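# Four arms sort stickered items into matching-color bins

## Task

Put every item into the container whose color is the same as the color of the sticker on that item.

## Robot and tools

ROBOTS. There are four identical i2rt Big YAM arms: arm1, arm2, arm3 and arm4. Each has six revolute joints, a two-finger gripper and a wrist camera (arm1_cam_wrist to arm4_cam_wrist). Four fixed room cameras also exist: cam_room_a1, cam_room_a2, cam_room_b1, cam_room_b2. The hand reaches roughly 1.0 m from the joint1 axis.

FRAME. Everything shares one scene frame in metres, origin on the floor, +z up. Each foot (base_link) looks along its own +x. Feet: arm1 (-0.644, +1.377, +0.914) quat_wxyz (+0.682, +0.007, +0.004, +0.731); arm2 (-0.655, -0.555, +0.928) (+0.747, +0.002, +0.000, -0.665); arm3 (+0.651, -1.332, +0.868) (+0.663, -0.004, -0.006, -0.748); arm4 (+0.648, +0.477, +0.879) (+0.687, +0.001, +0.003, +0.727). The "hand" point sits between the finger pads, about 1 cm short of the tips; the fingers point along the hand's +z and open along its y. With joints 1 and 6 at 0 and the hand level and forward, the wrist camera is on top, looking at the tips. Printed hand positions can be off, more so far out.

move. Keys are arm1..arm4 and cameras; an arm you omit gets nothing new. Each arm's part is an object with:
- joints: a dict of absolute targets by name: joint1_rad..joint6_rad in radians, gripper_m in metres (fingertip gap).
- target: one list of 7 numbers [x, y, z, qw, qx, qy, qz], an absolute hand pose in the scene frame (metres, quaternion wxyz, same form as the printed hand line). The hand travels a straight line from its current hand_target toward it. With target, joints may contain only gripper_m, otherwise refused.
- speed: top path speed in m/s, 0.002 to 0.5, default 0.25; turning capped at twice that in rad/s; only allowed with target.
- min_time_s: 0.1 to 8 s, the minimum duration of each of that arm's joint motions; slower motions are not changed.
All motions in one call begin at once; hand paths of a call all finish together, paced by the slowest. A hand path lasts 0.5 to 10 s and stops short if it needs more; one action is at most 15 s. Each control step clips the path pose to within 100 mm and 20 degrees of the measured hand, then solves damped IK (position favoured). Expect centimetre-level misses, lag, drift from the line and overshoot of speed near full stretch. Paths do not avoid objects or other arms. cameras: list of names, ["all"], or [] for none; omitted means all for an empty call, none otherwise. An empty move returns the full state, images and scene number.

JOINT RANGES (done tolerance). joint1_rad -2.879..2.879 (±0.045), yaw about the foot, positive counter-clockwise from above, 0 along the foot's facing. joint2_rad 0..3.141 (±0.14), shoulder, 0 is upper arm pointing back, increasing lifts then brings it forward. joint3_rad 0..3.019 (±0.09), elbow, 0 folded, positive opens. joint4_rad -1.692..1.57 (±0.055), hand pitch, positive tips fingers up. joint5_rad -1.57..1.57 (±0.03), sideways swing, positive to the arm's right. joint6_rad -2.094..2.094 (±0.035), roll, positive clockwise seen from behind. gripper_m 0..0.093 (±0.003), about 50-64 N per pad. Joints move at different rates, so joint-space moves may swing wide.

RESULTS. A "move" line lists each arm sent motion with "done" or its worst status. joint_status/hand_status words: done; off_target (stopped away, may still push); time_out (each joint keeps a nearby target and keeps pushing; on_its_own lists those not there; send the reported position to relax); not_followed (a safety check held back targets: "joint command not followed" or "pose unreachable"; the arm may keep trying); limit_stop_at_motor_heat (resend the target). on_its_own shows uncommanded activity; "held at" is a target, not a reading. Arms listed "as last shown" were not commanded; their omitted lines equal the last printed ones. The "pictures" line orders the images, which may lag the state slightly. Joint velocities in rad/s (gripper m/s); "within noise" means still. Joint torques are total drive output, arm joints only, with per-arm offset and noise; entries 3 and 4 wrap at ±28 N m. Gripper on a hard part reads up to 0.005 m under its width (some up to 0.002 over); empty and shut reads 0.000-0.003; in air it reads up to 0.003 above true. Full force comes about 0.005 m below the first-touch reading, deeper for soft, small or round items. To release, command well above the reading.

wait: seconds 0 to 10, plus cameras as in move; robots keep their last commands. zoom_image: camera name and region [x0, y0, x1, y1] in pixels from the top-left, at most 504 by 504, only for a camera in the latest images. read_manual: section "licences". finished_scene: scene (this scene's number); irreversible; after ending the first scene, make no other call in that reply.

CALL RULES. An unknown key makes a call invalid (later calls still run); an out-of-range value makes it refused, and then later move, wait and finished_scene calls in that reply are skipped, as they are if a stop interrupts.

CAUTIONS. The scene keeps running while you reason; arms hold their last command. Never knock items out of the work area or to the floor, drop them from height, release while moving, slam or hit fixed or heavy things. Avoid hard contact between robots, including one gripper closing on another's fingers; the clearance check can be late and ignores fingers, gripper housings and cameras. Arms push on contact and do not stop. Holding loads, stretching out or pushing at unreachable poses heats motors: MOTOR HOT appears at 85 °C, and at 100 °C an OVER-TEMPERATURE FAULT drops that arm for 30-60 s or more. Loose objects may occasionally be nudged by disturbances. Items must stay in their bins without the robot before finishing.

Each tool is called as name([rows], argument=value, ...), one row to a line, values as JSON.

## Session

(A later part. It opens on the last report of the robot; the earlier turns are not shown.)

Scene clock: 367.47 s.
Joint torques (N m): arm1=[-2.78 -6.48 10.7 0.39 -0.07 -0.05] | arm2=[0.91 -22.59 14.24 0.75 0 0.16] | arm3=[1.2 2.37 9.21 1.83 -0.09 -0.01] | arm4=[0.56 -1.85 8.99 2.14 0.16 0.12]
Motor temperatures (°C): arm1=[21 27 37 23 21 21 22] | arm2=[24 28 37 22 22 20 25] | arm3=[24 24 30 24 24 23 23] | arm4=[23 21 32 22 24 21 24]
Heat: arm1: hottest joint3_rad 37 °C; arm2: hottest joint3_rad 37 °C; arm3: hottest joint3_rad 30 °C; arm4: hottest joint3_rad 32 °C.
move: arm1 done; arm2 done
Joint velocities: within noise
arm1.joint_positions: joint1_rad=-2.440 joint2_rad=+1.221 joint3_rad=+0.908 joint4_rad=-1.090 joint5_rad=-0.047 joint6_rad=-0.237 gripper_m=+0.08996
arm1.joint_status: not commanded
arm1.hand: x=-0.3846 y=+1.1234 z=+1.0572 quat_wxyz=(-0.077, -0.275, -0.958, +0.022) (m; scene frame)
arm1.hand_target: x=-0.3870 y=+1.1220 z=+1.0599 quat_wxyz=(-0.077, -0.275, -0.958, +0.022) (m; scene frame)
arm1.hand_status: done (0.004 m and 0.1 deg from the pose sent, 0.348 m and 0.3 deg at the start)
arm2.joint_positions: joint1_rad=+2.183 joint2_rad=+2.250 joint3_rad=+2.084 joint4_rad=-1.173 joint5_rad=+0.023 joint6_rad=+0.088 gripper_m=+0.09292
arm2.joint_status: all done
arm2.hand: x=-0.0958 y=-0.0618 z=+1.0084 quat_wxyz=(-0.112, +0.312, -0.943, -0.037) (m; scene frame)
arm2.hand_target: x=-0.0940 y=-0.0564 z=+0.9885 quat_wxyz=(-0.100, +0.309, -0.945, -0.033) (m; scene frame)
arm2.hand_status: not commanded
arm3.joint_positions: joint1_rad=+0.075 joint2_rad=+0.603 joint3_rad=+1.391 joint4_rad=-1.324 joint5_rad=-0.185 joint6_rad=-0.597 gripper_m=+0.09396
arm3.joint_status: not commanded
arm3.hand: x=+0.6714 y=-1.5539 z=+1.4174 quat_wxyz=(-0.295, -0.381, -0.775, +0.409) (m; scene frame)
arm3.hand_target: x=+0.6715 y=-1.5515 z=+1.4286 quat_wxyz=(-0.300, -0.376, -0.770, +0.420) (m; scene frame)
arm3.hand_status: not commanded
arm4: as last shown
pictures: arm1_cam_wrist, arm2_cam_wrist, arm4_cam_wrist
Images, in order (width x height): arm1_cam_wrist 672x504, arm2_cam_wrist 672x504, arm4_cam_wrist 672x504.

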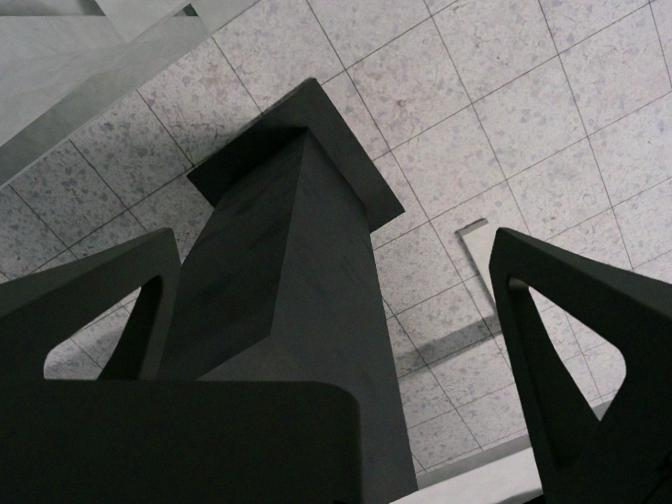

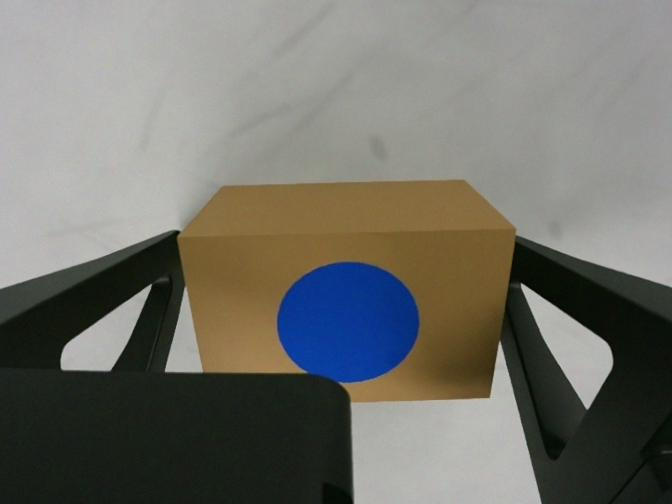

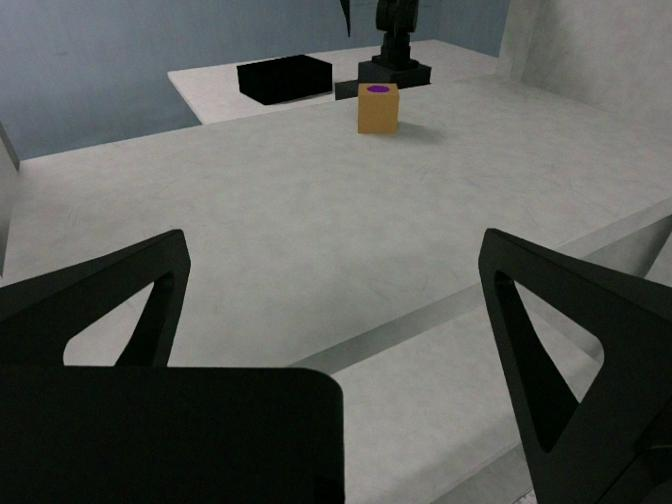

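move(arm2={"target":[-0.376,-0.263,1.10,0.1240,-0.3080,0.9423,0.0405],"speed":0.15}, arm4={"target":[0.10,0.823,1.09,0.1165,-0.8712,0.2498,0.4062],"speed":0.25}, cameras=["arm4_cam_wrist","cam_room_a2"])

Scene clock: 382.90 s.
Joint torques (N m): arm1=[-2.55 -6.12 10.48 0.44 -0.06 -0.04] | arm2=[1.32 -10.99 9.95 0.81 0.2 0.21] | arm3=[1.32 2.26 9.21 1.84 -0.08 -0.02] | arm4=[0.15 -15.15 12.49 0.73 0.19 0.07]
Motor temperatures (°C): arm1=[21 27 36 23 21 21 22] | arm2=[24 28 36 22 22 20 24] | arm3=[24 24 30 24 24 23 23] | arm4=[23 22 32 22 24 21 24]
Heat: arm1: hottest joint3_rad 36 °C; arm2: hottest joint3_rad 36 °C; arm3: hottest joint3_rad 30 °C; arm4: hottest joint3_rad 32 °C.
move: arm2 off_target; arm4 off_target
Joint velocities: within noise
arm1, arm3: as last shown
arm2.joint_positions: joint1_rad=+2.278 joint2_rad=+1.270 joint3_rad=+1.015 joint4_rad=-1.036 joint5_rad=+0.049 joint6_rad=+0.179 gripper_m=+0.09292
arm2.joint_status: not commanded
arm2.hand: x=-0.3685 y=-0.2590 z=+1.1077 quat_wxyz=(-0.136, +0.311, -0.940, -0.047) (m; scene frame)
arm2.hand_target: x=-0.3759 y=-0.2630 z=+1.1001 quat_wxyz=(-0.124, +0.308, -0.942, -0.040) (m; scene frame)
arm2.hand_status: off_target (0.011 m and 1.6 deg from the pose sent, 0.357 m and 1.5 deg at the start)
arm4.joint_positions: joint1_rad=+0.964 joint2_rad=+1.579 joint3_rad=+1.182 joint4_rad=-0.319 joint5_rad=-0.001 joint6_rad=-0.010 gripper_m=+0.09398
arm4.joint_status: not commanded
arm4.hand: x=+0.1102 y=+0.8089 z=+1.0786 quat_wxyz=(-0.112, +0.876, -0.244, -0.400) (m; scene frame)
arm4.hand_target: x=+0.1008 y=+0.8225 z=+1.0903 quat_wxyz=(-0.117, +0.871, -0.250, -0.407) (m; scene frame)
arm4.hand_status: off_target (0.021 m and 1.3 deg from the pose sent, 0.261 m and 40.2 deg at the start)
pictures: arm4_cam_wrist, cam_room_a2
Images, in order (width x height): arm4_cam_wrist 672x504, cam_room_a2 672x504.

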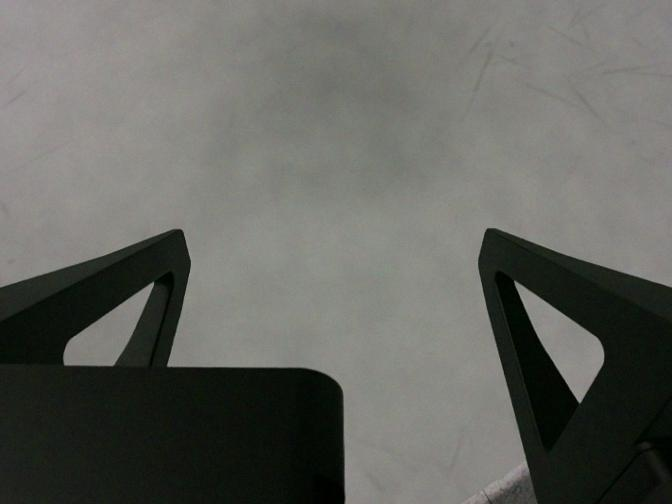

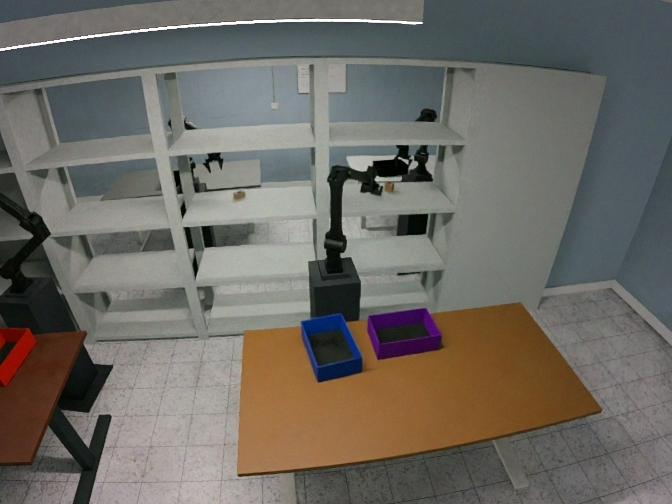

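move(arm4={"target":[-0.017,0.902,1.065,0.1165,-0.8712,0.2498,0.4062],"speed":0.15}, cameras=["arm4_cam_wrist"])

Scene clock: 389.23 s.
Joint torques (N m): arm1=[-2.9 -6.12 10.51 0.35 -0.1 -0.02] | arm2=[1.26 -11.11 9.96 0.79 0.19 0.21] | arm3=[1.38 2.26 9.24 1.87 -0.08 -0.01] | arm4=[0.62 -20.42 13.04 0.84 -0.02 0.04]
Motor temperatures (°C): arm1=[21 26 36 23 21 21 22] | arm2=[24 28 36 22 22 20 24] | arm3=[24 24 30 24 24 23 23] | arm4=[23 22 33 22 24 21 24]
Heat: arm1: hottest joint3_rad 36 °C; arm2: hottest joint3_rad 36 °C; arm3: hottest joint3_rad 30 °C; arm4: hottest joint3_rad 33 °C.
move: arm4 off_target
Joint velocities: within noise
arm1, arm2, arm3: as last shown
arm2.hand: x=-0.3685 y=-0.2590 z=+1.1077 quat_wxyz=(-0.136, +0.310, -0.940, -0.047) (m; scene frame)
arm4.joint_positions: joint1_rad=+0.956 joint2_rad=+1.943 joint3_rad=+1.629 joint4_rad=-0.399 joint5_rad=-0.001 joint6_rad=-0.010 gripper_m=+0.09398
arm4.joint_status: not commanded
arm4.hand: x=-0.0074 y=+0.8879 z=+1.0588 quat_wxyz=(-0.114, +0.875, -0.247, -0.401) (m; scene frame)
arm4.hand_target: x=-0.0161 y=+0.9014 z=+1.0650 quat_wxyz=(-0.117, +0.871, -0.250, -0.407) (m; scene frame)
arm4.hand_status: off_target (0.018 m and 0.9 deg from the pose sent, 0.158 m and 1.3 deg at the start)
pictures: arm4_cam_wrist
Images, in order (width x height): arm4_cam_wrist 672x504.

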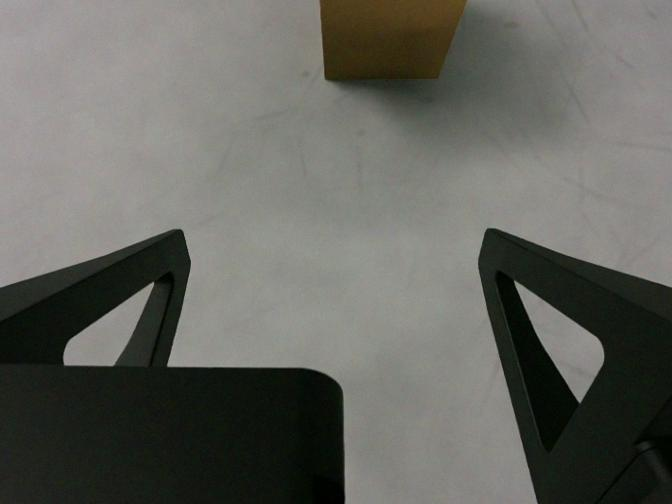

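move(arm4={"target":[-0.030,0.9355,1.03,0.1165,-0.8712,0.2498,0.4062],"speed":0.15}, cameras=["arm4_cam_wrist"])

Scene clock: 397.60 s.
Joint torques (N m): arm1=[-2.55 -6.01 10.56 0.23 -0.1 -0.02] | arm2=[1.38 -11.05 9.94 0.8 0.19 0.21] | arm3=[1.38 2.37 9.24 1.85 -0.08 -0.01] | arm4=[0.97 -22.3 12.85 1.61 -0.05 -0.05]
Motor temperatures (°C): arm1=[21 26 35 23 21 21 22] | arm2=[24 28 35 22 22 20 24] | arm3=[24 24 30 24 24 23 23] | arm4=[23 23 36 22 24 21 24]
Heat: arm1: hottest joint3_rad 35 °C; arm2: hottest joint3_rad 35 °C; arm3: hottest joint3_rad 30 °C; arm4: hottest joint3_rad 36 °C.
move: arm4 off_target
Joint velocities: within noise
arm1, arm2, arm3: as last shown
arm4.joint_positions: joint1_rad=+0.919 joint2_rad=+2.050 joint3_rad=+1.703 joint4_rad=-0.395 joint5_rad=-0.023 joint6_rad=-0.019 gripper_m=+0.09398
arm4.joint_status: not commanded
arm4.hand: x=-0.0147 y=+0.9231 z=+1.0182 quat_wxyz=(-0.110, +0.878, -0.257, -0.389) (m; scene frame)
arm4.hand_target: x=-0.0287 y=+0.9345 z=+1.0303 quat_wxyz=(-0.117, +0.871, -0.250, -0.406) (m; scene frame)
arm4.hand_status: off_target (0.023 m and 2.4 deg from the pose sent, 0.060 m and 0.9 deg at the start)
pictures: arm4_cam_wrist
Images, in order (width x height): arm4_cam_wrist 672x504.

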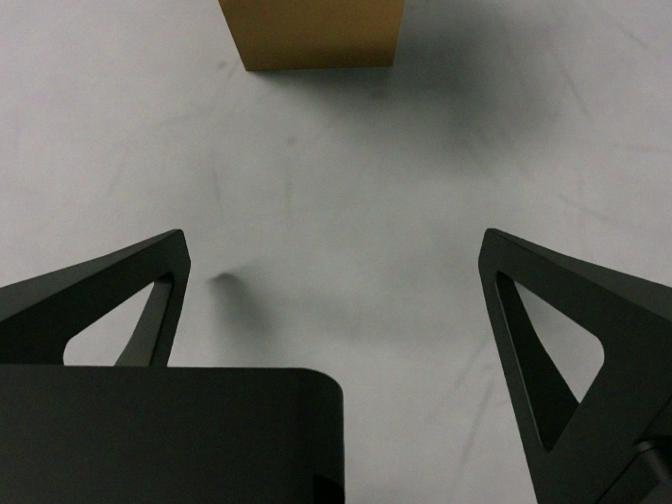

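move(arm4={"target":[-0.115,0.983,1.031,0.1165,-0.8712,0.2498,0.4062],"speed":0.12}, cameras=["arm4_cam_wrist"])

Scene clock: 405.17 s.
Joint torques (N m): arm1=[-2.32 -6.42 10.45 0.23 -0.11 -0.03] | arm2=[1.44 -11.05 9.94 0.84 0.2 0.2] | arm3=[1.32 2.2 9.2 1.85 -0.07 -0.01] | arm4=[1.55 -25.82 13.59 0.75 0.17 0.02]
Motor temperatures (°C): arm1=[21 26 35 23 21 21 22] | arm2=[24 28 34 22 22 20 24] | arm3=[24 24 30 24 24 23 23] | arm4=[23 24 36 22 24 21 24]
Heat: arm1: hottest joint3_rad 35 °C; arm2: hottest joint3_rad 34 °C; arm3: hottest joint3_rad 30 °C; arm4: hottest joint3_rad 36 °C.
move: arm4 off_target
Joint velocities: within noise
arm1, arm2, arm3: as last shown
arm4.joint_positions: joint1_rad=+0.919 joint2_rad=+2.347 joint3_rad=+2.246 joint4_rad=-0.604 joint5_rad=-0.022 joint6_rad=-0.019 gripper_m=+0.09398
arm4.joint_status: not commanded
arm4.hand: x=-0.1018 y=+0.9826 z=+1.0344 quat_wxyz=(-0.115, +0.871, -0.255, -0.404) (m; scene frame)
arm4.hand_target: x=-0.1142 y=+0.9822 z=+1.0311 quat_wxyz=(-0.117, +0.871, -0.250, -0.407) (m; scene frame)
arm4.hand_status: off_target (0.014 m and 0.6 deg from the pose sent, 0.118 m and 2.4 deg at the start)
pictures: arm4_cam_wrist
Images, in order (width x height): arm4_cam_wrist 672x504.

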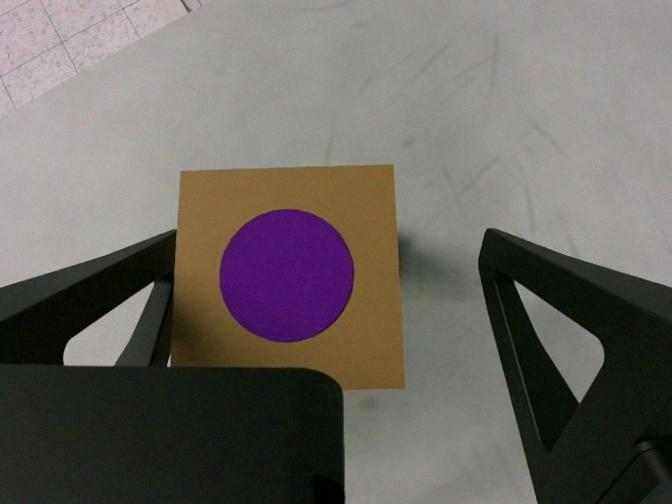

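move(arm4={"target":[-0.119,0.971,1.015,0.1165,-0.8712,0.2498,0.4062],"speed":0.08}, cameras=["arm4_cam_wrist"])

Scene clock: 411.53 s.
Joint torques (N m): arm1=[-1.9 -6.59 10.51 0.44 -0.09 -0.05] | arm2=[1.38 -10.99 9.96 0.8 0.2 0.21] | arm3=[1.2 2.26 9.21 1.84 -0.09 -0.02] | arm4=[1.38 -26.05 9.91 1.87 0.2 0.09]
Motor temperatures (°C): arm1=[21 26 35 23 21 21 22] | arm2=[24 27 34 22 22 20 24] | arm3=[24 24 30 24 24 23 23] | arm4=[23 24 38 22 24 21 24]
Heat: arm1: hottest joint3_rad 35 °C; arm2: hottest joint3_rad 34 °C; arm3: hottest joint3_rad 30 °C; arm4: hottest joint3_rad 38 °C.
move: arm4 off_target
Joint velocities: within noise
arm1, arm2, arm3: as last shown
arm4.joint_positions: joint1_rad=+0.937 joint2_rad=+2.347 joint3_rad=+2.246 joint4_rad=-0.590 joint5_rad=-0.010 joint6_rad=-0.019 gripper_m=+0.09398
arm4.joint_status: not commanded
arm4.hand: x=-0.1117 y=+0.9718 z=+1.0371 quat_wxyz=(-0.119, +0.870, -0.248, -0.410) (m; scene frame)
arm4.hand_target: x=-0.1180 y=+0.9705 z=+1.0153 quat_wxyz=(-0.117, +0.871, -0.250, -0.406) (m; scene frame)
arm4.hand_status: off_target (0.023 m and 0.5 deg from the pose sent, 0.028 m and 0.6 deg at the start)
pictures: arm4_cam_wrist
Images, in order (width x height): arm4_cam_wrist 672x504.

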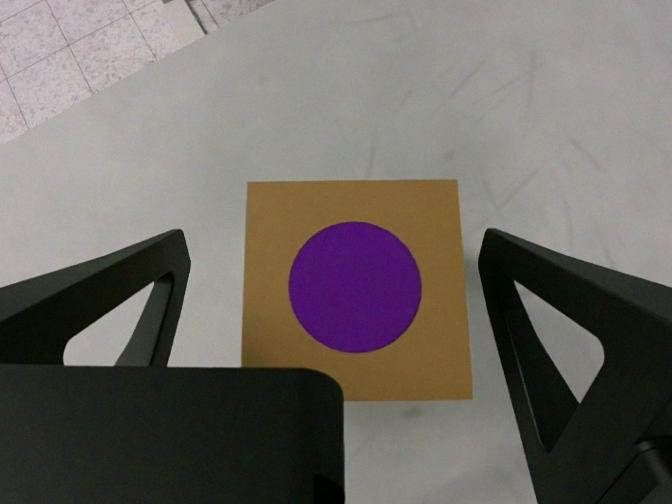

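move(arm4={"target":[-0.116,0.972,0.993,0.1165,-0.8712,0.2498,0.4062],"speed":0.08}, cameras=["arm4_cam_wrist"])

Scene clock: 415.23 s.
Joint torques (N m): arm1=[-2.26 -6.24 10.39 0.28 -0.11 -0.06] | arm2=[1.32 -10.99 9.95 0.83 0.19 0.2] | arm3=[1.44 2.2 9.24 1.81 -0.08 -0.01] | arm4=[1.08 -25.52 9.26 1.8 0.09 0.07]
Motor temperatures (°C): arm1=[21 26 35 23 21 21 22] | arm2=[24 27 34 22 22 20 24] | arm3=[24 24 30 24 24 23 23] | arm4=[23 24 38 22 24 21 24]
Heat: arm1: hottest joint3_rad 35 °C; arm2: hottest joint3_rad 34 °C; arm3: hottest joint3_rad 30 °C; arm4: hottest joint3_rad 38 °C.
move: arm4 off_target
Joint velocities: within noise
arm1, arm2, arm3: as last shown
arm4.joint_positions: joint1_rad=+0.937 joint2_rad=+2.347 joint3_rad=+2.204 joint4_rad=-0.536 joint5_rad=-0.010 joint6_rad=-0.019 gripper_m=+0.09398
arm4.joint_status: not commanded
arm4.hand: x=-0.1118 y=+0.9718 z=+1.0238 quat_wxyz=(-0.121, +0.867, -0.248, -0.415) (m; scene frame)
arm4.hand_target: x=-0.1147 y=+0.9712 z=+0.9934 quat_wxyz=(-0.117, +0.871, -0.250, -0.406) (m; scene frame)
arm4.hand_status: off_target (0.031 m and 1.3 deg from the pose sent, 0.044 m and 0.5 deg at the start)
pictures: arm4_cam_wrist
Images, in order (width x height): arm4_cam_wrist 672x504.

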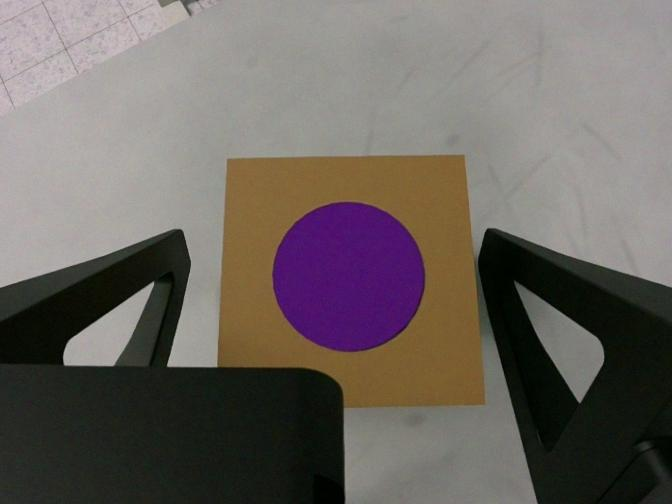

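move(arm4={"joints":{"gripper_m":0.044}}, cameras=["arm4_cam_wrist"])

Scene clock: 417.90 s.
Joint torques (N m): arm1=[-2.14 -6.36 10.5 0.24 -0.04 -0.08] | arm2=[1.32 -11.05 9.95 0.84 0.2 0.2] | arm3=[1.2 2.32 9.21 1.87 -0.08 -0.02] | arm4=[1.38 -26.7 9.31 1.8 0.11 0.05]
Motor temperatures (°C): arm1=[21 26 35 23 21 21 22] | arm2=[24 27 34 22 22 20 24] | arm3=[24 24 30 24 24 23 23] | arm4=[23 25 38 22 24 21 24]
Heat: arm1: hottest joint3_rad 35 °C; arm2: hottest joint3_rad 34 °C; arm3: hottest joint3_rad 30 °C; arm4: hottest joint3_rad 38 °C.
move: arm4 off_target
Joint velocities: within noise
arm1, arm2, arm3: as last shown
arm4.joint_positions: joint1_rad=+0.937 joint2_rad=+2.347 joint3_rad=+2.204 joint4_rad=-0.536 joint5_rad=-0.009 joint6_rad=-0.019 gripper_m=+0.05345
arm4.joint_status: gripper_m off_target (ended at +0.05347, target +0.04400)
arm4.hand: x=-0.1118 y=+0.9719 z=+1.0238 quat_wxyz=(-0.121, +0.867, -0.248, -0.415) (m; scene frame)
arm4.hand_target: x=-0.1146 y=+0.9712 z=+0.9933 quat_wxyz=(-0.116, +0.871, -0.250, -0.406) (m; scene frame)
arm4.hand_status: not commanded
pictures: arm4_cam_wrist
Images, in order (width x height): arm4_cam_wrist 672x504.

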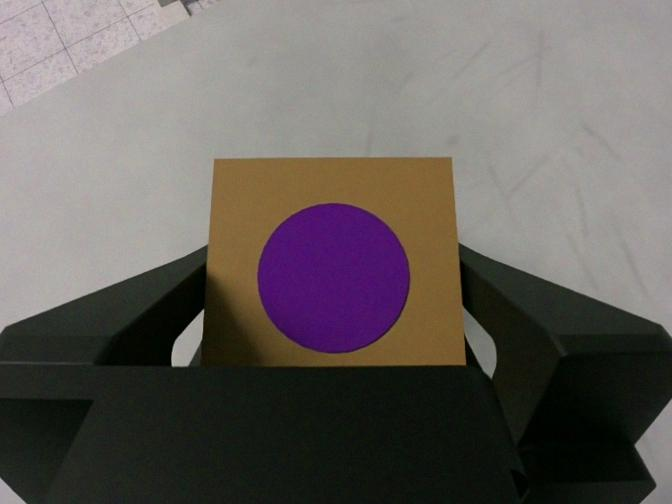

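move(arm4={"target":[0.225,0.759,1.11,0.1165,-0.8712,0.2498,0.4062],"speed":0.2}, cameras=[])

move(arm4={"joints":{"joint1_rad":-1.094,"joint2_rad":1.475,"joint3_rad":1.02,"joint4_rad":-0.567,"joint5_rad":0,"joint6_rad":0},"min_time_s":3}, cameras=["arm4_cam_wrist"])

Scene clock: 446.10 s.
Joint torques (N m): arm1=[-2.73 -5.77 10.47 0.42 -0.08 -0.04] | arm2=[1.26 -10.99 9.94 0.84 0.2 0.2] | arm3=[1.26 2.43 9.21 1.88 -0.08 -0.02] | arm4=[0.32 -10.75 9.24 0.98 -0.03 0]
Motor temperatures (°C): arm1=[21 25 35 23 21 21 22] | arm2=[24 27 33 22 22 20 23] | arm3=[24 24 30 24 24 23 23] | arm4=[23 26 36 22 24 21 26]
Heat: arm1: hottest joint3_rad 35 °C; arm2: hottest joint3_rad 33 °C; arm3: hottest joint3_rad 30 °C; arm4: hottest joint3_rad 36 °C.
move: arm4 done
Joint velocities: within noise
arm1.joint_positions: joint1_rad=-2.440 joint2_rad=+1.221 joint3_rad=+0.908 joint4_rad=-1.090 joint5_rad=-0.047 joint6_rad=-0.237 gripper_m=+0.08996
arm1.joint_status: not commanded
arm1.hand: x=-0.3846 y=+1.1234 z=+1.0572 quat_wxyz=(-0.077, -0.275, -0.958, +0.022) (m; scene frame)
arm1.hand_target: x=-0.3870 y=+1.1220 z=+1.0599 quat_wxyz=(-0.077, -0.275, -0.958, +0.022) (m; scene frame)
arm1.hand_status: not commanded
arm2: as last shown
arm3.joint_positions: joint1_rad=+0.075 joint2_rad=+0.603 joint3_rad=+1.391 joint4_rad=-1.324 joint5_rad=-0.185 joint6_rad=-0.597 gripper_m=+0.09396
arm3.joint_status: not commanded
arm3.hand: x=+0.6714 y=-1.5539 z=+1.4174 quat_wxyz=(-0.295, -0.381, -0.775, +0.409) (m; scene frame)
arm3.hand_target: x=+0.6715 y=-1.5515 z=+1.4286 quat_wxyz=(-0.300, -0.376, -0.770, +0.420) (m; scene frame)
arm3.hand_status: not commanded
arm4.joint_positions: joint1_rad=+0.932 joint2_rad=+1.222 joint3_rad=+0.903 joint4_rad=-0.372 joint5_rad=-0.018 joint6_rad=-0.019 gripper_m=+0.05345
arm4.joint_status: not commanded
arm4.hand: x=+0.2216 y=+0.7564 z=+1.1116 quat_wxyz=(-0.116, +0.870, -0.249, -0.410) (m; scene frame)
arm4.hand_target: x=+0.2250 y=+0.7589 z=+1.1099 quat_wxyz=(-0.116, +0.871, -0.250, -0.406) (m; scene frame)
arm4.hand_status: done (0.005 m and 0.5 deg from the pose sent, 0.408 m and 1.3 deg at the start)
pictures: none
No camera images: "cameras" was empty.

Scene clock: 449.67 s.
Joint torques (N m): arm1=[-2.9 -6.01 10.54 0.39 -0.04 -0.05] | arm2=[1.38 -11.16 9.95 0.81 0.2 0.2] | arm3=[1.26 2.2 9.2 1.87 -0.08 -0.01] | arm4=[1.03 -11.87 12.07 0.53 0.13 0.14]
Motor temperatures (°C): arm1=[21 25 35 23 21 21 22] | arm2=[24 27 33 22 22 20 23] | arm3=[24 24 30 24 24 23 23] | arm4=[23 26 37 22 24 21 26]
Heat: arm1: hottest joint3_rad 35 °C; arm2: hottest joint3_rad 33 °C; arm3: hottest joint3_rad 30 °C; arm4: hottest joint3_rad 37 °C.
move: arm4 done
Joint velocities: within noise
arm1, arm3: as last shown
arm2.joint_positions: joint1_rad=+2.278 joint2_rad=+1.270 joint3_rad=+1.015 joint4_rad=-1.036 joint5_rad=+0.049 joint6_rad=+0.179 gripper_m=+0.09292
arm2.joint_status: not commanded
arm2.hand: x=-0.3685 y=-0.2590 z=+1.1077 quat_wxyz=(-0.136, +0.310, -0.940, -0.047) (m; scene frame)
arm2.hand_target: x=-0.3759 y=-0.2630 z=+1.1001 quat_wxyz=(-0.124, +0.308, -0.942, -0.040) (m; scene frame)
arm2.hand_status: not commanded
arm4.joint_positions: joint1_rad=-1.102 joint2_rad=+1.456 joint3_rad=+0.965 joint4_rad=-0.557 joint5_rad=-0.001 joint6_rad=-0.013 gripper_m=+0.05348
arm4.joint_status: all done
arm4.hand: x=+1.0871 y=+0.7315 z=+0.9960 quat_wxyz=(-0.248, +0.257, -0.932, -0.065) (m; scene frame)
arm4.hand_target: x=+1.1015 y=+0.7447 z=+1.0107 quat_wxyz=(-0.259, +0.254, -0.929, -0.070) (m; scene frame)
arm4.hand_status: not commanded
pictures: arm4_cam_wrist
Images, in order (width x height): arm4_cam_wrist 672x504.

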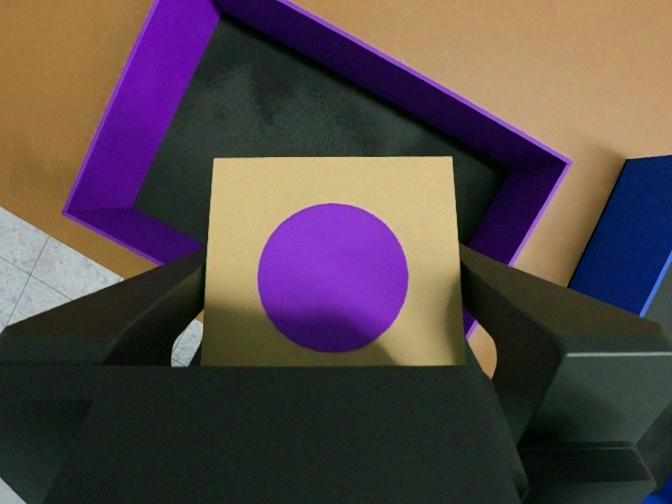

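move(arm4={"target":[1.112,0.761,0.815,0.2497,-0.2540,0.9319,0.0681],"speed":0.15}, cameras=["arm4_cam_wrist"])

Scene clock: 457.33 s.
Joint torques (N m): arm1=[-2.32 -5.95 10.58 0.32 -0.08 -0.02] | arm2=[1.32 -11.05 9.94 0.83 0.2 0.2] | arm3=[1.2 2.26 9.21 1.87 -0.08 0] | arm4=[1.2 -15.91 5.61 1.33 0.21 0.2]
Motor temperatures (°C): arm1=[21 25 35 23 21 21 22] | arm2=[24 27 33 22 22 20 23] | arm3=[24 24 30 24 24 23 23] | arm4=[23 26 38 22 24 21 26]
Heat: arm1: hottest joint3_rad 35 °C; arm2: hottest joint3_rad 33 °C; arm3: hottest joint3_rad 30 °C; arm4: hottest joint3_rad 38 °C.
move: arm4 done
Joint velocities: within noise
arm1, arm2, arm3: as last shown
arm4.joint_positions: joint1_rad=-1.083 joint2_rad=+1.876 joint3_rad=+0.912 joint4_rad=-0.086 joint5_rad=+0.006 joint6_rad=+0.004 gripper_m=+0.05348
arm4.joint_status: not commanded
arm4.hand: x=+1.1118 y=+0.7561 z=+0.8184 quat_wxyz=(-0.246, +0.257, -0.932, -0.066) (m; scene frame)
arm4.hand_target: x=+1.1118 y=+0.7610 z=+0.8151 quat_wxyz=(-0.250, +0.254, -0.932, -0.068) (m; scene frame)
arm4.hand_status: done (0.006 m and 0.6 deg from the pose sent, 0.185 m and 0.6 deg at the start)
pictures: arm4_cam_wrist
Images, in order (width x height): arm4_cam_wrist 672x504.

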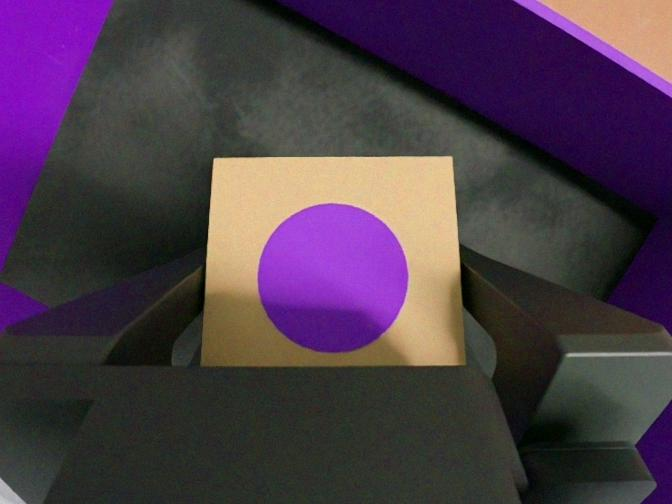

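move(arm4={"target":[1.105,0.757,0.768,0.2497,-0.2540,0.9319,0.0681],"speed":0.08}, cameras=["arm4_cam_wrist"])

Scene clock: 463.37 s.
Joint torques (N m): arm1=[-2.49 -6.07 10.66 0.27 -0.07 -0.03] | arm2=[1.26 -11.11 9.98 0.81 0.2 0.21] | arm3=[1.26 2.32 9.24 1.87 -0.08 -0.02] | arm4=[1.55 -15.79 4.57 1.37 0.23 0.16]
Motor temperatures (°C): arm1=[21 25 35 23 21 21 22] | arm2=[24 27 33 22 22 20 23] | arm3=[24 24 30 24 24 23 23] | arm4=[23 26 36 22 24 21 26]
Heat: arm1: hottest joint3_rad 35 °C; arm2: hottest joint3_rad 33 °C; arm3: hottest joint3_rad 30 °C; arm4: hottest joint3_rad 36 °C.
move: arm4 done
Joint velocities: within noise
arm1, arm2, arm3: as last shown
arm4.joint_positions: joint1_rad=-1.083 joint2_rad=+1.978 joint3_rad=+0.890 joint4_rad=+0.046 joint5_rad=+0.006 joint6_rad=+0.004 gripper_m=+0.05348
arm4.joint_status: not commanded
arm4.hand: x=+1.1075 y=+0.7533 z=+0.7749 quat_wxyz=(-0.250, +0.257, -0.931, -0.067) (m; scene frame)
arm4.hand_target: x=+1.1048 y=+0.7569 z=+0.7682 quat_wxyz=(-0.250, +0.254, -0.932, -0.068) (m; scene frame)
arm4.hand_status: done (0.008 m and 0.3 deg from the pose sent, 0.051 m and 0.6 deg at the start)
pictures: arm4_cam_wrist
Images, in order (width x height): arm4_cam_wrist 672x504.

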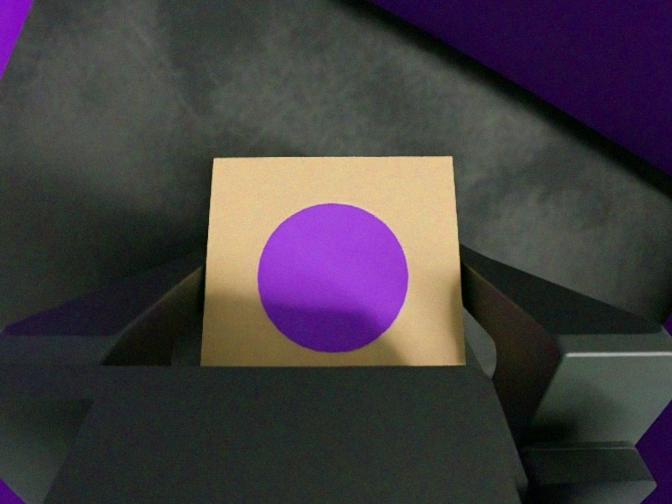

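move(arm4={"target":[1.104,0.757,0.750,0.2497,-0.2540,0.9319,0.0681],"speed":0.06}, cameras=["arm4_cam_wrist"])

Scene clock: 466.80 s.
Joint torques (N m): arm1=[-2.49 -6.01 10.41 0.39 -0.11 -0.05] | arm2=[1.26 -10.99 9.94 0.84 0.2 0.2] | arm3=[1.2 2.32 9.22 1.81 -0.07 -0.01] | arm4=[1.2 -15.68 4.44 1.48 0.22 0.19]
Motor temperatures (°C): arm1=[21 25 35 23 21 21 22] | arm2=[24 27 33 22 22 20 23] | arm3=[24 24 30 24 24 23 23] | arm4=[23 25 36 22 24 21 26]
Heat: arm1: hottest joint3_rad 35 °C; arm2: hottest joint3_rad 33 °C; arm3: hottest joint3_rad 30 °C; arm4: hottest joint3_rad 36 °C.
move: arm4 done
Joint velocities: within noise
arm1, arm2, arm3: as last shown
arm4.joint_positions: joint1_rad=-1.082 joint2_rad=+2.021 joint3_rad=+0.890 joint4_rad=+0.091 joint5_rad=+0.007 joint6_rad=+0.005 gripper_m=+0.05348
arm4.joint_status: not commanded
arm4.hand: x=+1.1066 y=+0.7533 z=+0.7584 quat_wxyz=(-0.251, +0.257, -0.931, -0.067) (m; scene frame)
arm4.hand_target: x=+1.1038 y=+0.7569 z=+0.7502 quat_wxyz=(-0.250, +0.254, -0.932, -0.068) (m; scene frame)
arm4.hand_status: done (0.009 m and 0.3 deg from the pose sent, 0.025 m and 0.3 deg at the start)
pictures: arm4_cam_wrist
Images, in order (width x height): arm4_cam_wrist 672x504.

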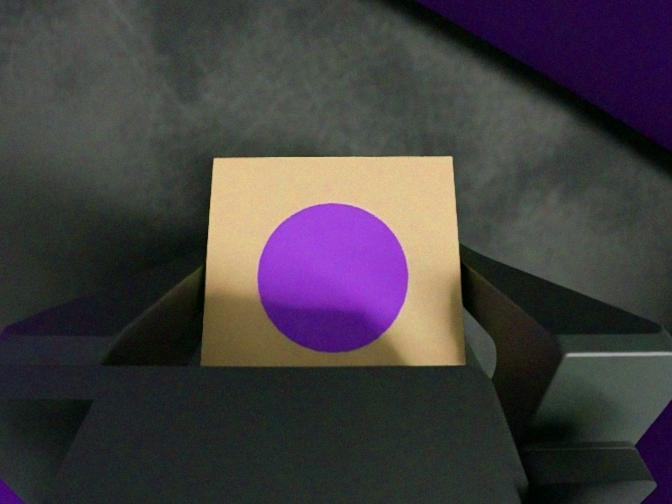

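move(arm4={"target":[1.103,0.757,0.733,0.2497,-0.2540,0.9319,0.0681],"speed":0.06}, cameras=["arm4_cam_wrist"])

Scene clock: 472.03 s.
Joint torques (N m): arm1=[-2.32 -6.3 10.61 0.27 -0.09 -0.02] | arm2=[1.38 -10.99 9.92 0.84 0.2 0.21] | arm3=[1.2 2.26 9.21 1.84 -0.07 -0.01] | arm4=[1.73 -14.33 4.38 1.36 0.21 0.18]
Motor temperatures (°C): arm1=[21 25 35 23 21 21 22] | arm2=[24 27 33 22 22 20 23] | arm3=[24 24 31 24 24 23 23] | arm4=[23 25 35 22 24 21 26]
Heat: arm1: hottest joint3_rad 35 °C; arm2: hottest joint3_rad 33 °C; arm3: hottest joint3_rad 31 °C; arm4: hottest joint3_rad 35 °C.
move: arm4 off_target
Joint velocities: within noise
arm1, arm2, arm3: as last shown
arm4.joint_positions: joint1_rad=-1.081 joint2_rad=+2.048 joint3_rad=+0.890 joint4_rad=+0.137 joint5_rad=+0.009 joint6_rad=+0.006 gripper_m=+0.05348
arm4.joint_status: not commanded
arm4.hand: x=+1.1089 y=+0.7554 z=+0.7503 quat_wxyz=(-0.260, +0.256, -0.928, -0.069) (m; scene frame)
arm4.hand_target: x=+1.1025 y=+0.7566 z=+0.7335 quat_wxyz=(-0.250, +0.254, -0.932, -0.068) (m; scene frame)
arm4.hand_status: off_target (0.018 m and 1.3 deg from the pose sent, 0.026 m and 0.4 deg at the start)
pictures: arm4_cam_wrist
Images, in order (width x height): arm4_cam_wrist 672x504.

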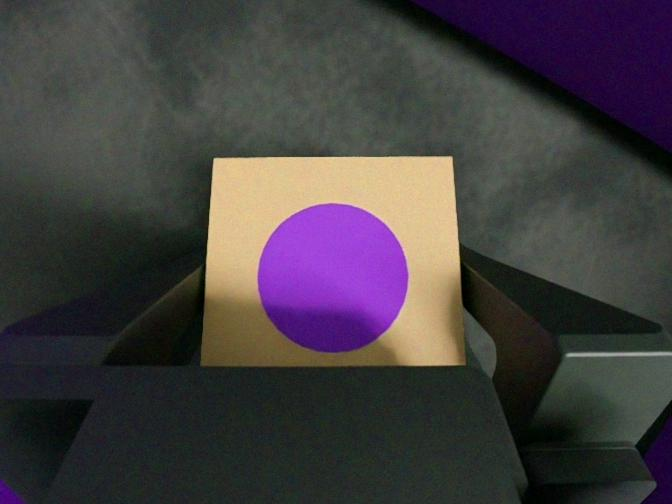

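move(arm4={"joints":{"gripper_m":0.09}}, cameras=["arm4_cam_wrist"])

Scene clock: 475.23 s.
Joint torques (N m): arm1=[-2.73 -6.42 10.37 0.34 -0.1 -0.08] | arm2=[1.32 -11.05 9.96 0.81 0.2 0.2] | arm3=[1.26 2.32 9.24 1.88 -0.08 -0.02] | arm4=[1.26 -15.03 4.29 1.28 0.18 0.17]
Motor temperatures (°C): arm1=[21 25 35 23 21 21 22] | arm2=[24 27 33 22 22 20 23] | arm3=[24 24 31 24 24 23 23] | arm4=[23 25 34 22 24 21 26]
Heat: arm1: hottest joint3_rad 35 °C; arm2: hottest joint3_rad 33 °C; arm3: hottest joint3_rad 31 °C; arm4: hottest joint3_rad 34 °C.
move: arm4 done
Joint velocities: within noise
arm1, arm2, arm3: as last shown
arm4.joint_positions: joint1_rad=-1.081 joint2_rad=+2.059 joint3_rad=+0.890 joint4_rad=+0.137 joint5_rad=+0.009 joint6_rad=+0.007 gripper_m=+0.08991
arm4.joint_status: all done
arm4.hand: x=+1.1065 y=+0.7539 z=+0.7448 quat_wxyz=(-0.255, +0.256, -0.930, -0.068) (m; scene frame)
arm4.hand_target: x=+1.1025 y=+0.7566 z=+0.7336 quat_wxyz=(-0.250, +0.254, -0.932, -0.068) (m; scene frame)
arm4.hand_status: not commanded
pictures: arm4_cam_wrist
Images, in order (width x height): arm4_cam_wrist 672x504.

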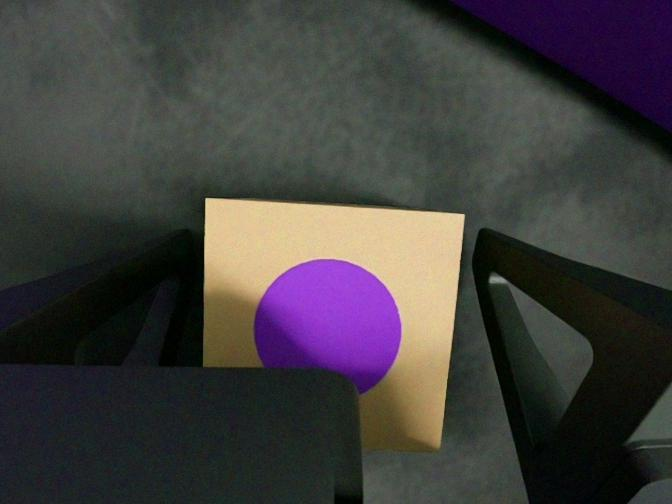

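move(arm4={"target":[1.09,0.75,0.98,0.2497,-0.2540,0.9319,0.0681],"speed":0.25}, cameras=["arm4_cam_wrist"])

move(arm4={"joints":{"joint1_rad":-0.2,"joint2_rad":0.94,"joint3_rad":0.86,"joint4_rad":-1.2,"joint5_rad":0,"joint6_rad":0},"min_time_s":1.8}, cameras=[])

move(arm4={"joints":{"joint1_rad":2.13},"min_time_s":2.2}, cameras=[])

move(arm4={"joints":{"joint2_rad":1.21,"joint3_rad":0.87,"joint4_rad":-0.333,"gripper_m":0.093},"min_time_s":1.5}, cameras=[])

move(arm4={"target":[0.02,0.035,1.07,-0.1327,-0.8604,-0.2846,0.4012],"speed":0.2}, cameras=["arm4_cam_wrist"])

Scene clock: 489.47 s.
Joint torques (N m): arm1=[-2.73 -6.3 10.52 0.4 -0.14 -0.07] | arm2=[1.38 -11.11 9.99 0.8 0.2 0.21] | arm3=[1.26 2.26 9.22 1.85 -0.08 -0.01] | arm4=[1.61 -12.63 10.18 0.44 0.2 0.18]
Motor temperatures (°C): arm1=[21 25 35 23 21 21 22] | arm2=[24 26 33 22 22 20 23] | arm3=[24 24 31 24 24 23 23] | arm4=[23 25 32 22 24 21 25]
Heat: arm1: hottest joint3_rad 35 °C; arm2: hottest joint3_rad 33 °C; arm3: hottest joint3_rad 31 °C; arm4: hottest joint3_rad 32 °C.
move: arm4 off_target
Joint velocities: within noise
arm1, arm2, arm3: as last shown
arm4.joint_positions: joint1_rad=-1.079 joint2_rad=+1.498 joint3_rad=+0.936 joint4_rad=-0.494 joint5_rad=+0.009 joint6_rad=+0.008 gripper_m=+0.08991
arm4.joint_status: not commanded
arm4.hand: x=+1.0824 y=+0.7402 z=+0.9698 quat_wxyz=(-0.243, +0.257, -0.933, -0.065) (m; scene frame)
arm4.hand_target: x=+1.0896 y=+0.7498 z=+0.9801 quat_wxyz=(-0.250, +0.254, -0.932, -0.068) (m; scene frame)
arm4.hand_status: off_target (0.016 m and 0.9 deg from the pose sent, 0.236 m and 0.7 deg at the start)
pictures: arm4_cam_wrist
Images, in order (width x height): arm4_cam_wrist 672x504.

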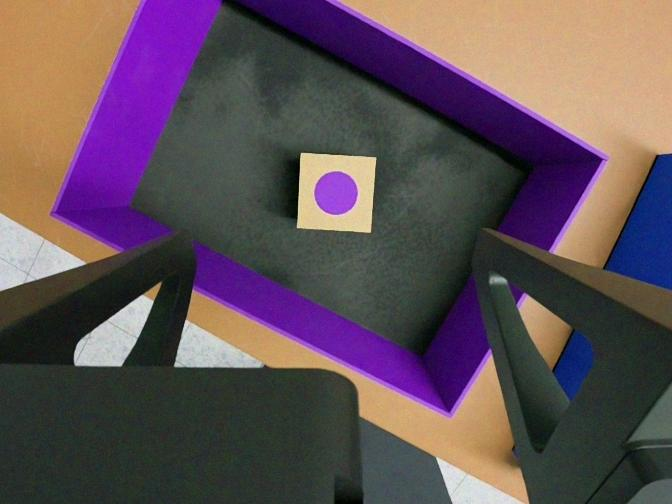

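Scene clock: 491.63 s.
Joint torques (N m): arm1=[-2.55 -6.01 10.51 0.4 -0.09 -0.08] | arm2=[1.26 -11.05 9.95 0.83 0.2 0.21] | arm3=[1.26 2.32 9.24 1.84 -0.08 -0.02] | arm4=[1.08 -5.6 8.42 0.14 0.04 -0.04]
Motor temperatures (°C): arm1=[21 25 35 23 21 21 22] | arm2=[24 26 33 22 22 20 23] | arm3=[24 24 31 24 24 23 23] | arm4=[23 25 32 22 24 21 25]
Heat: arm1: hottest joint3_rad 35 °C; arm2: hottest joint3_rad 33 °C; arm3: hottest joint3_rad 31 °C; arm4: hottest joint3_rad 32 °C.
move: arm4 done
Joint velocities: within noise
arm1.joint_positions: joint1_rad=-2.440 joint2_rad=+1.221 joint3_rad=+0.908 joint4_rad=-1.090 joint5_rad=-0.047 joint6_rad=-0.237 gripper_m=+0.08996
arm1.joint_status: not commanded
arm1.hand: x=-0.3846 y=+1.1234 z=+1.0572 quat_wxyz=(-0.077, -0.275, -0.958, +0.022) (m; scene frame)
arm1.hand_target: x=-0.3870 y=+1.1220 z=+1.0599 quat_wxyz=(-0.077, -0.275, -0.958, +0.022) (m; scene frame)
arm1.hand_status: not commanded
arm2: as last shown
arm3.joint_positions: joint1_rad=+0.075 joint2_rad=+0.603 joint3_rad=+1.391 joint4_rad=-1.324 joint5_rad=-0.185 joint6_rad=-0.597 gripper_m=+0.09396
arm3.joint_status: not commanded
arm3.hand: x=+0.6714 y=-1.5539 z=+1.4174 quat_wxyz=(-0.295, -0.381, -0.775, +0.409) (m; scene frame)
arm3.hand_target: x=+0.6715 y=-1.5515 z=+1.4286 quat_wxyz=(-0.300, -0.376, -0.770, +0.420) (m; scene frame)
arm3.hand_status: not commanded
arm4.joint_positions: joint1_rad=-0.201 joint2_rad=+0.941 joint3_rad=+0.867 joint4_rad=-1.189 joint5_rad=+0.002 joint6_rad=+0.008 gripper_m=+0.08991
arm4.joint_status: all done
arm4.hand: x=+0.6942 y=+0.7844 z=+1.0896 quat_wxyz=(-0.113, +0.643, -0.751, -0.100) (m; scene frame)
arm4.hand_target: x=+0.6930 y=+0.7800 z=+1.0862 quat_wxyz=(-0.107, +0.648, -0.748, -0.095) (m; scene frame)
arm4.hand_status: not commanded
pictures: none
No camera images: "cameras" was empty.

Scene clock: 494.17 s.
Joint torques (N m): arm1=[-2.73 -6.71 10.51 0.35 -0.11 -0.02] | arm2=[1.2 -11.11 9.94 0.81 0.2 0.21] | arm3=[1.38 2.32 9.2 1.83 -0.09 -0.01] | arm4=[1.14 -4.95 8.42 0.08 0.06 -0.03]
Motor temperatures (°C): arm1=[21 25 35 23 21 21 22] | arm2=[24 26 33 22 22 20 23] | arm3=[24 24 31 24 24 23 23] | arm4=[23 25 32 22 24 21 25]
Heat: arm1: hottest joint3_rad 35 °C; arm2: hottest joint3_rad 33 °C; arm3: hottest joint3_rad 31 °C; arm4: hottest joint3_rad 32 °C.
move: arm4 done
Joint velocities: within noise
arm1, arm3: as last shown
arm2.joint_positions: joint1_rad=+2.278 joint2_rad=+1.270 joint3_rad=+1.015 joint4_rad=-1.036 joint5_rad=+0.049 joint6_rad=+0.179 gripper_m=+0.09292
arm2.joint_status: not commanded
arm2.hand: x=-0.3685 y=-0.2590 z=+1.1077 quat_wxyz=(-0.136, +0.310, -0.940, -0.047) (m; scene frame)
arm2.hand_target: x=-0.3759 y=-0.2630 z=+1.1001 quat_wxyz=(-0.124, +0.308, -0.942, -0.040) (m; scene frame)
arm2.hand_status: not commanded
arm4.joint_positions: joint1_rad=+2.127 joint2_rad=+0.941 joint3_rad=+0.867 joint4_rad=-1.189 joint5_rad=+0.000 joint6_rad=+0.008 gripper_m=+0.08993
arm4.joint_status: all done
arm4.hand: x=+0.3953 y=+0.3003 z=+1.0927 quat_wxyz=(+0.048, +0.943, +0.294, -0.148) (m; scene frame)
arm4.hand_target: x=+0.3995 y=+0.3022 z=+1.0893 quat_wxyz=(+0.045, +0.942, +0.300, -0.141) (m; scene frame)
arm4.hand_status: not commanded
pictures: none
No camera images: "cameras" was empty.

Scene clock: 496.10 s.
Joint torques (N m): arm1=[-2.2 -6.71 10.55 0.35 -0.09 -0.02] | arm2=[1.32 -10.99 9.96 0.85 0.19 0.21] | arm3=[1.2 2.37 9.22 1.83 -0.08 -0.02] | arm4=[0.97 -8.64 9.57 1.98 0.08 -0.05]
Motor temperatures (°C): arm1=[21 25 35 23 21 21 22] | arm2=[24 26 33 22 22 20 23] | arm3=[24 24 31 24 24 23 23] | arm4=[23 25 33 22 24 21 25]
Heat: arm1: hottest joint3_rad 35 °C; arm2: hottest joint3_rad 33 °C; arm3: hottest joint3_rad 31 °C; arm4: hottest joint3_rad 33 °C.
move: arm4 done
Joint velocities: within noise
arm1, arm2, arm3: as last shown
arm4.joint_positions: joint1_rad=+2.127 joint2_rad=+1.194 joint3_rad=+0.865 joint4_rad=-0.351 joint5_rad=+0.000 joint6_rad=+0.008 gripper_m=+0.09289
arm4.joint_status: all done
arm4.hand: x=+0.2397 y=+0.1908 z=+1.1104 quat_wxyz=(+0.132, +0.860, +0.268, -0.413) (m; scene frame)
arm4.hand_target: x=+0.2359 y=+0.1864 z=+1.1088 quat_wxyz=(+0.132, +0.857, +0.273, -0.416) (m; scene frame)
arm4.hand_status: not commanded
pictures: none
No camera images: "cameras" was empty.

Scene clock: 498.07 s.
Joint torques (N m): arm1=[-2.55 -6.01 10.44 0.18 -0.12 -0.06] | arm2=[1.32 -11.05 9.94 0.81 0.2 0.2] | arm3=[1.26 2.2 9.21 1.84 -0.08 -0.02] | arm4=[0.09 -20.25 12.89 0.58 -0.04 -0.07]
Motor temperatures (°C): arm1=[21 25 35 23 21 21 22] | arm2=[24 26 33 22 22 20 23] | arm3=[24 24 31 24 24 23 23] | arm4=[23 25 33 22 24 21 25]
Heat: arm1: hottest joint3_rad 35 °C; arm2: hottest joint3_rad 33 °C; arm3: hottest joint3_rad 31 °C; arm4: hottest joint3_rad 33 °C.
move: arm4 off_target
Joint velocities: within noise
arm1, arm2, arm3: as last shown
arm4.joint_positions: joint1_rad=+2.127 joint2_rad=+1.895 joint3_rad=+1.557 joint4_rad=-0.382 joint5_rad=-0.019 joint6_rad=-0.005 gripper_m=+0.09289
arm4.joint_status: not commanded
arm4.hand: x=+0.0339 y=+0.0420 z=+1.0612 quat_wxyz=(+0.133, +0.865, +0.280, -0.394) (m; scene frame)
arm4.hand_target: x=+0.0208 y=+0.0356 z=+1.0699 quat_wxyz=(+0.133, +0.860, +0.285, -0.402) (m; scene frame)
arm4.hand_status: off_target (0.018 m and 1.1 deg from the pose sent, 0.272 m and 2.3 deg at the start)
pictures: arm4_cam_wrist
Images, in order (width x height): arm4_cam_wrist 672x504.

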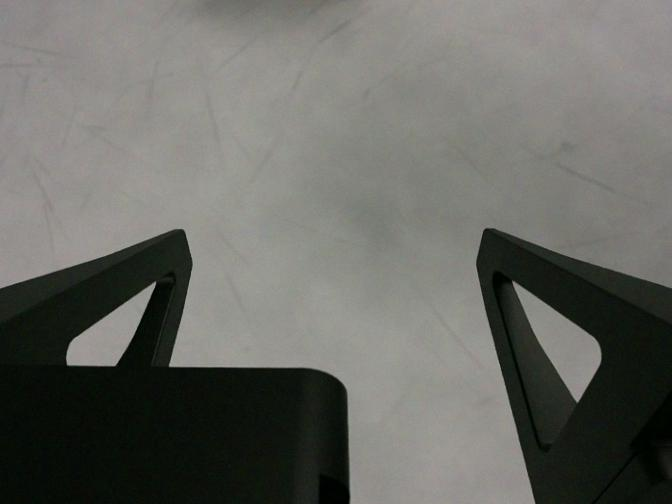

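move(arm4={"target":[-0.024,0.002,1.06,-0.1327,-0.8604,-0.2846,0.4012],"speed":0.2}, cameras=["arm4_cam_wrist"])

Scene clock: 503.80 s.
Joint torques (N m): arm1=[-2.08 -5.95 10.51 0.4 -0.07 -0.03] | arm2=[1.38 -11.05 9.94 0.83 0.2 0.2] | arm3=[1.26 2.32 9.22 1.83 -0.07 -0.02] | arm4=[0.5 -22.42 13.23 0.8 0.01 -0.07]
Motor temperatures (°C): arm1=[21 25 35 23 21 21 22] | arm2=[24 26 33 22 22 20 23] | arm3=[24 24 31 24 24 23 23] | arm4=[23 25 34 22 24 21 25]
Heat: arm1: hottest joint3_rad 35 °C; arm2: hottest joint3_rad 33 °C; arm3: hottest joint3_rad 31 °C; arm4: hottest joint3_rad 34 °C.
move: arm4 off_target
Joint velocities: within noise
arm1, arm2, arm3: as last shown
arm4.joint_positions: joint1_rad=+2.127 joint2_rad=+2.045 joint3_rad=+1.769 joint4_rad=-0.445 joint5_rad=-0.019 joint6_rad=-0.005 gripper_m=+0.09289
arm4.joint_status: not commanded
arm4.hand: x=-0.0114 y=+0.0101 z=+1.0525 quat_wxyz=(+0.132, +0.865, +0.281, -0.393) (m; scene frame)
arm4.hand_target: x=-0.0231 y=+0.0026 z=+1.0598 quat_wxyz=(+0.133, +0.860, +0.285, -0.402) (m; scene frame)
arm4.hand_status: off_target (0.017 m and 1.2 deg from the pose sent, 0.070 m and 1.1 deg at the start)
pictures: arm4_cam_wrist
Images, in order (width x height): arm4_cam_wrist 672x504.

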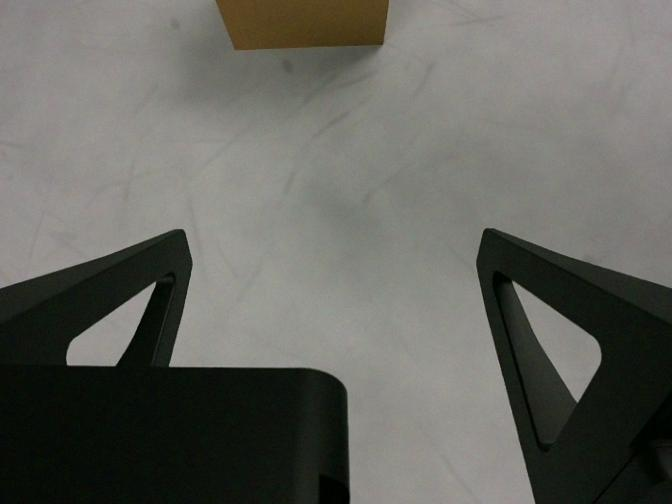

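move(arm4={"target":[-0.040,-0.0255,1.022,-0.1484,-0.8399,-0.2851,0.4372],"speed":0.15}, cameras=["arm4_cam_wrist"])

Scene clock: 515.83 s.
Joint torques (N m): arm1=[-2.37 -6.07 10.47 0.34 -0.07 -0.05] | arm2=[1.32 -11.11 9.95 0.83 0.21 0.21] | arm3=[1.26 2.14 9.22 1.85 -0.07 -0.01] | arm4=[1.26 -23.3 12.53 1.91 -0.02 -0.04]
Motor temperatures (°C): arm1=[21 25 35 23 21 21 22] | arm2=[24 26 33 22 22 20 23] | arm3=[24 24 31 24 24 23 23] | arm4=[23 25 37 22 24 21 25]
Heat: arm1: hottest joint3_rad 35 °C; arm2: hottest joint3_rad 33 °C; arm3: hottest joint3_rad 31 °C; arm4: hottest joint3_rad 37 °C.
move: arm4 off_target
Joint velocities: within noise
arm1, arm2, arm3: as last shown
arm4.joint_positions: joint1_rad=+2.135 joint2_rad=+2.128 joint3_rad=+1.773 joint4_rad=-0.295 joint5_rad=-0.019 joint6_rad=-0.009 gripper_m=+0.09289
arm4.joint_status: not commanded
arm4.hand: x=-0.0293 y=-0.0103 z=+1.0166 quat_wxyz=(+0.143, +0.849, +0.281, -0.423) (m; scene frame)
arm4.hand_target: x=-0.0388 y=-0.0246 z=+1.0221 quat_wxyz=(+0.148, +0.840, +0.285, -0.437) (m; scene frame)
arm4.hand_status: off_target (0.019 m and 2.1 deg from the pose sent, 0.055 m and 6.1 deg at the start)
pictures: arm4_cam_wrist
Images, in order (width x height): arm4_cam_wrist 672x504.

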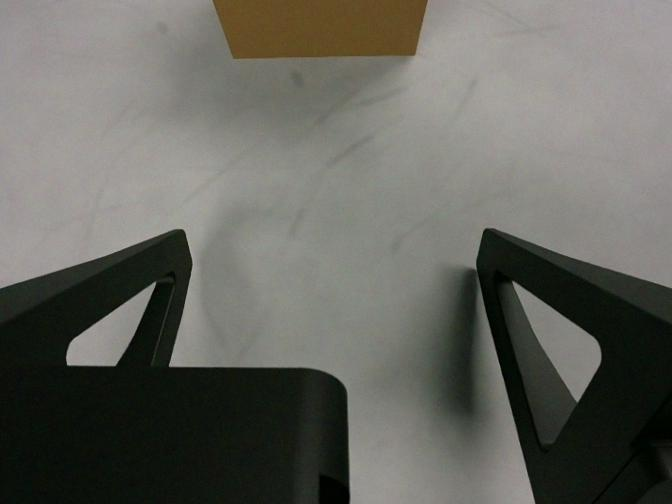

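move(arm4={"target":[-0.122,-0.0885,1.014,-0.1484,-0.8399,-0.2851,0.4372],"speed":0.12}, cameras=["arm4_cam_wrist"])

Scene clock: 526.13 s.
Joint torques (N m): arm1=[-2.08 -5.83 10.3 0.39 -0.11 -0.03] | arm2=[1.32 -11.11 9.96 0.79 0.2 0.2] | arm3=[1.38 2.32 9.25 1.84 -0.08 -0.03] | arm4=[0.91 -27.34 13.65 0.94 0.06 0.01]
Motor temperatures (°C): arm1=[21 25 35 23 21 21 22] | arm2=[24 26 33 22 22 20 23] | arm3=[24 24 31 24 24 23 23] | arm4=[23 25 39 22 24 21 25]
Heat: arm1: hottest joint3_rad 35 °C; arm2: hottest joint3_rad 33 °C; arm3: hottest joint3_rad 31 °C; arm4: hottest joint3_rad 39 °C.
move: arm4 off_target
Joint velocities: within noise
arm1, arm2, arm3: as last shown
arm4.joint_positions: joint1_rad=+2.136 joint2_rad=+2.486 joint3_rad=+2.419 joint4_rad=-0.549 joint5_rad=-0.019 joint6_rad=-0.009 gripper_m=+0.09289
arm4.joint_status: not commanded
arm4.hand: x=-0.1197 y=-0.0758 z=+1.0229 quat_wxyz=(+0.147, +0.842, +0.279, -0.438) (m; scene frame)
arm4.hand_target: x=-0.1209 y=-0.0875 z=+1.0141 quat_wxyz=(+0.149, +0.839, +0.285, -0.438) (m; scene frame)
arm4.hand_status: off_target (0.016 m and 0.7 deg from the pose sent, 0.121 m and 2.1 deg at the start)
pictures: arm4_cam_wrist
Images, in order (width x height): arm4_cam_wrist 672x504.

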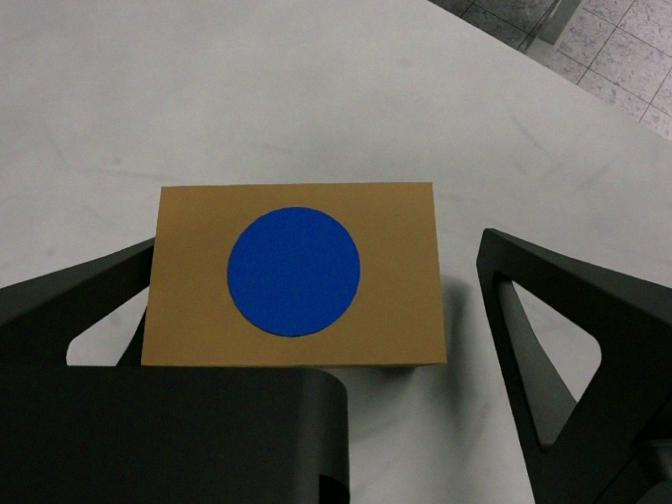

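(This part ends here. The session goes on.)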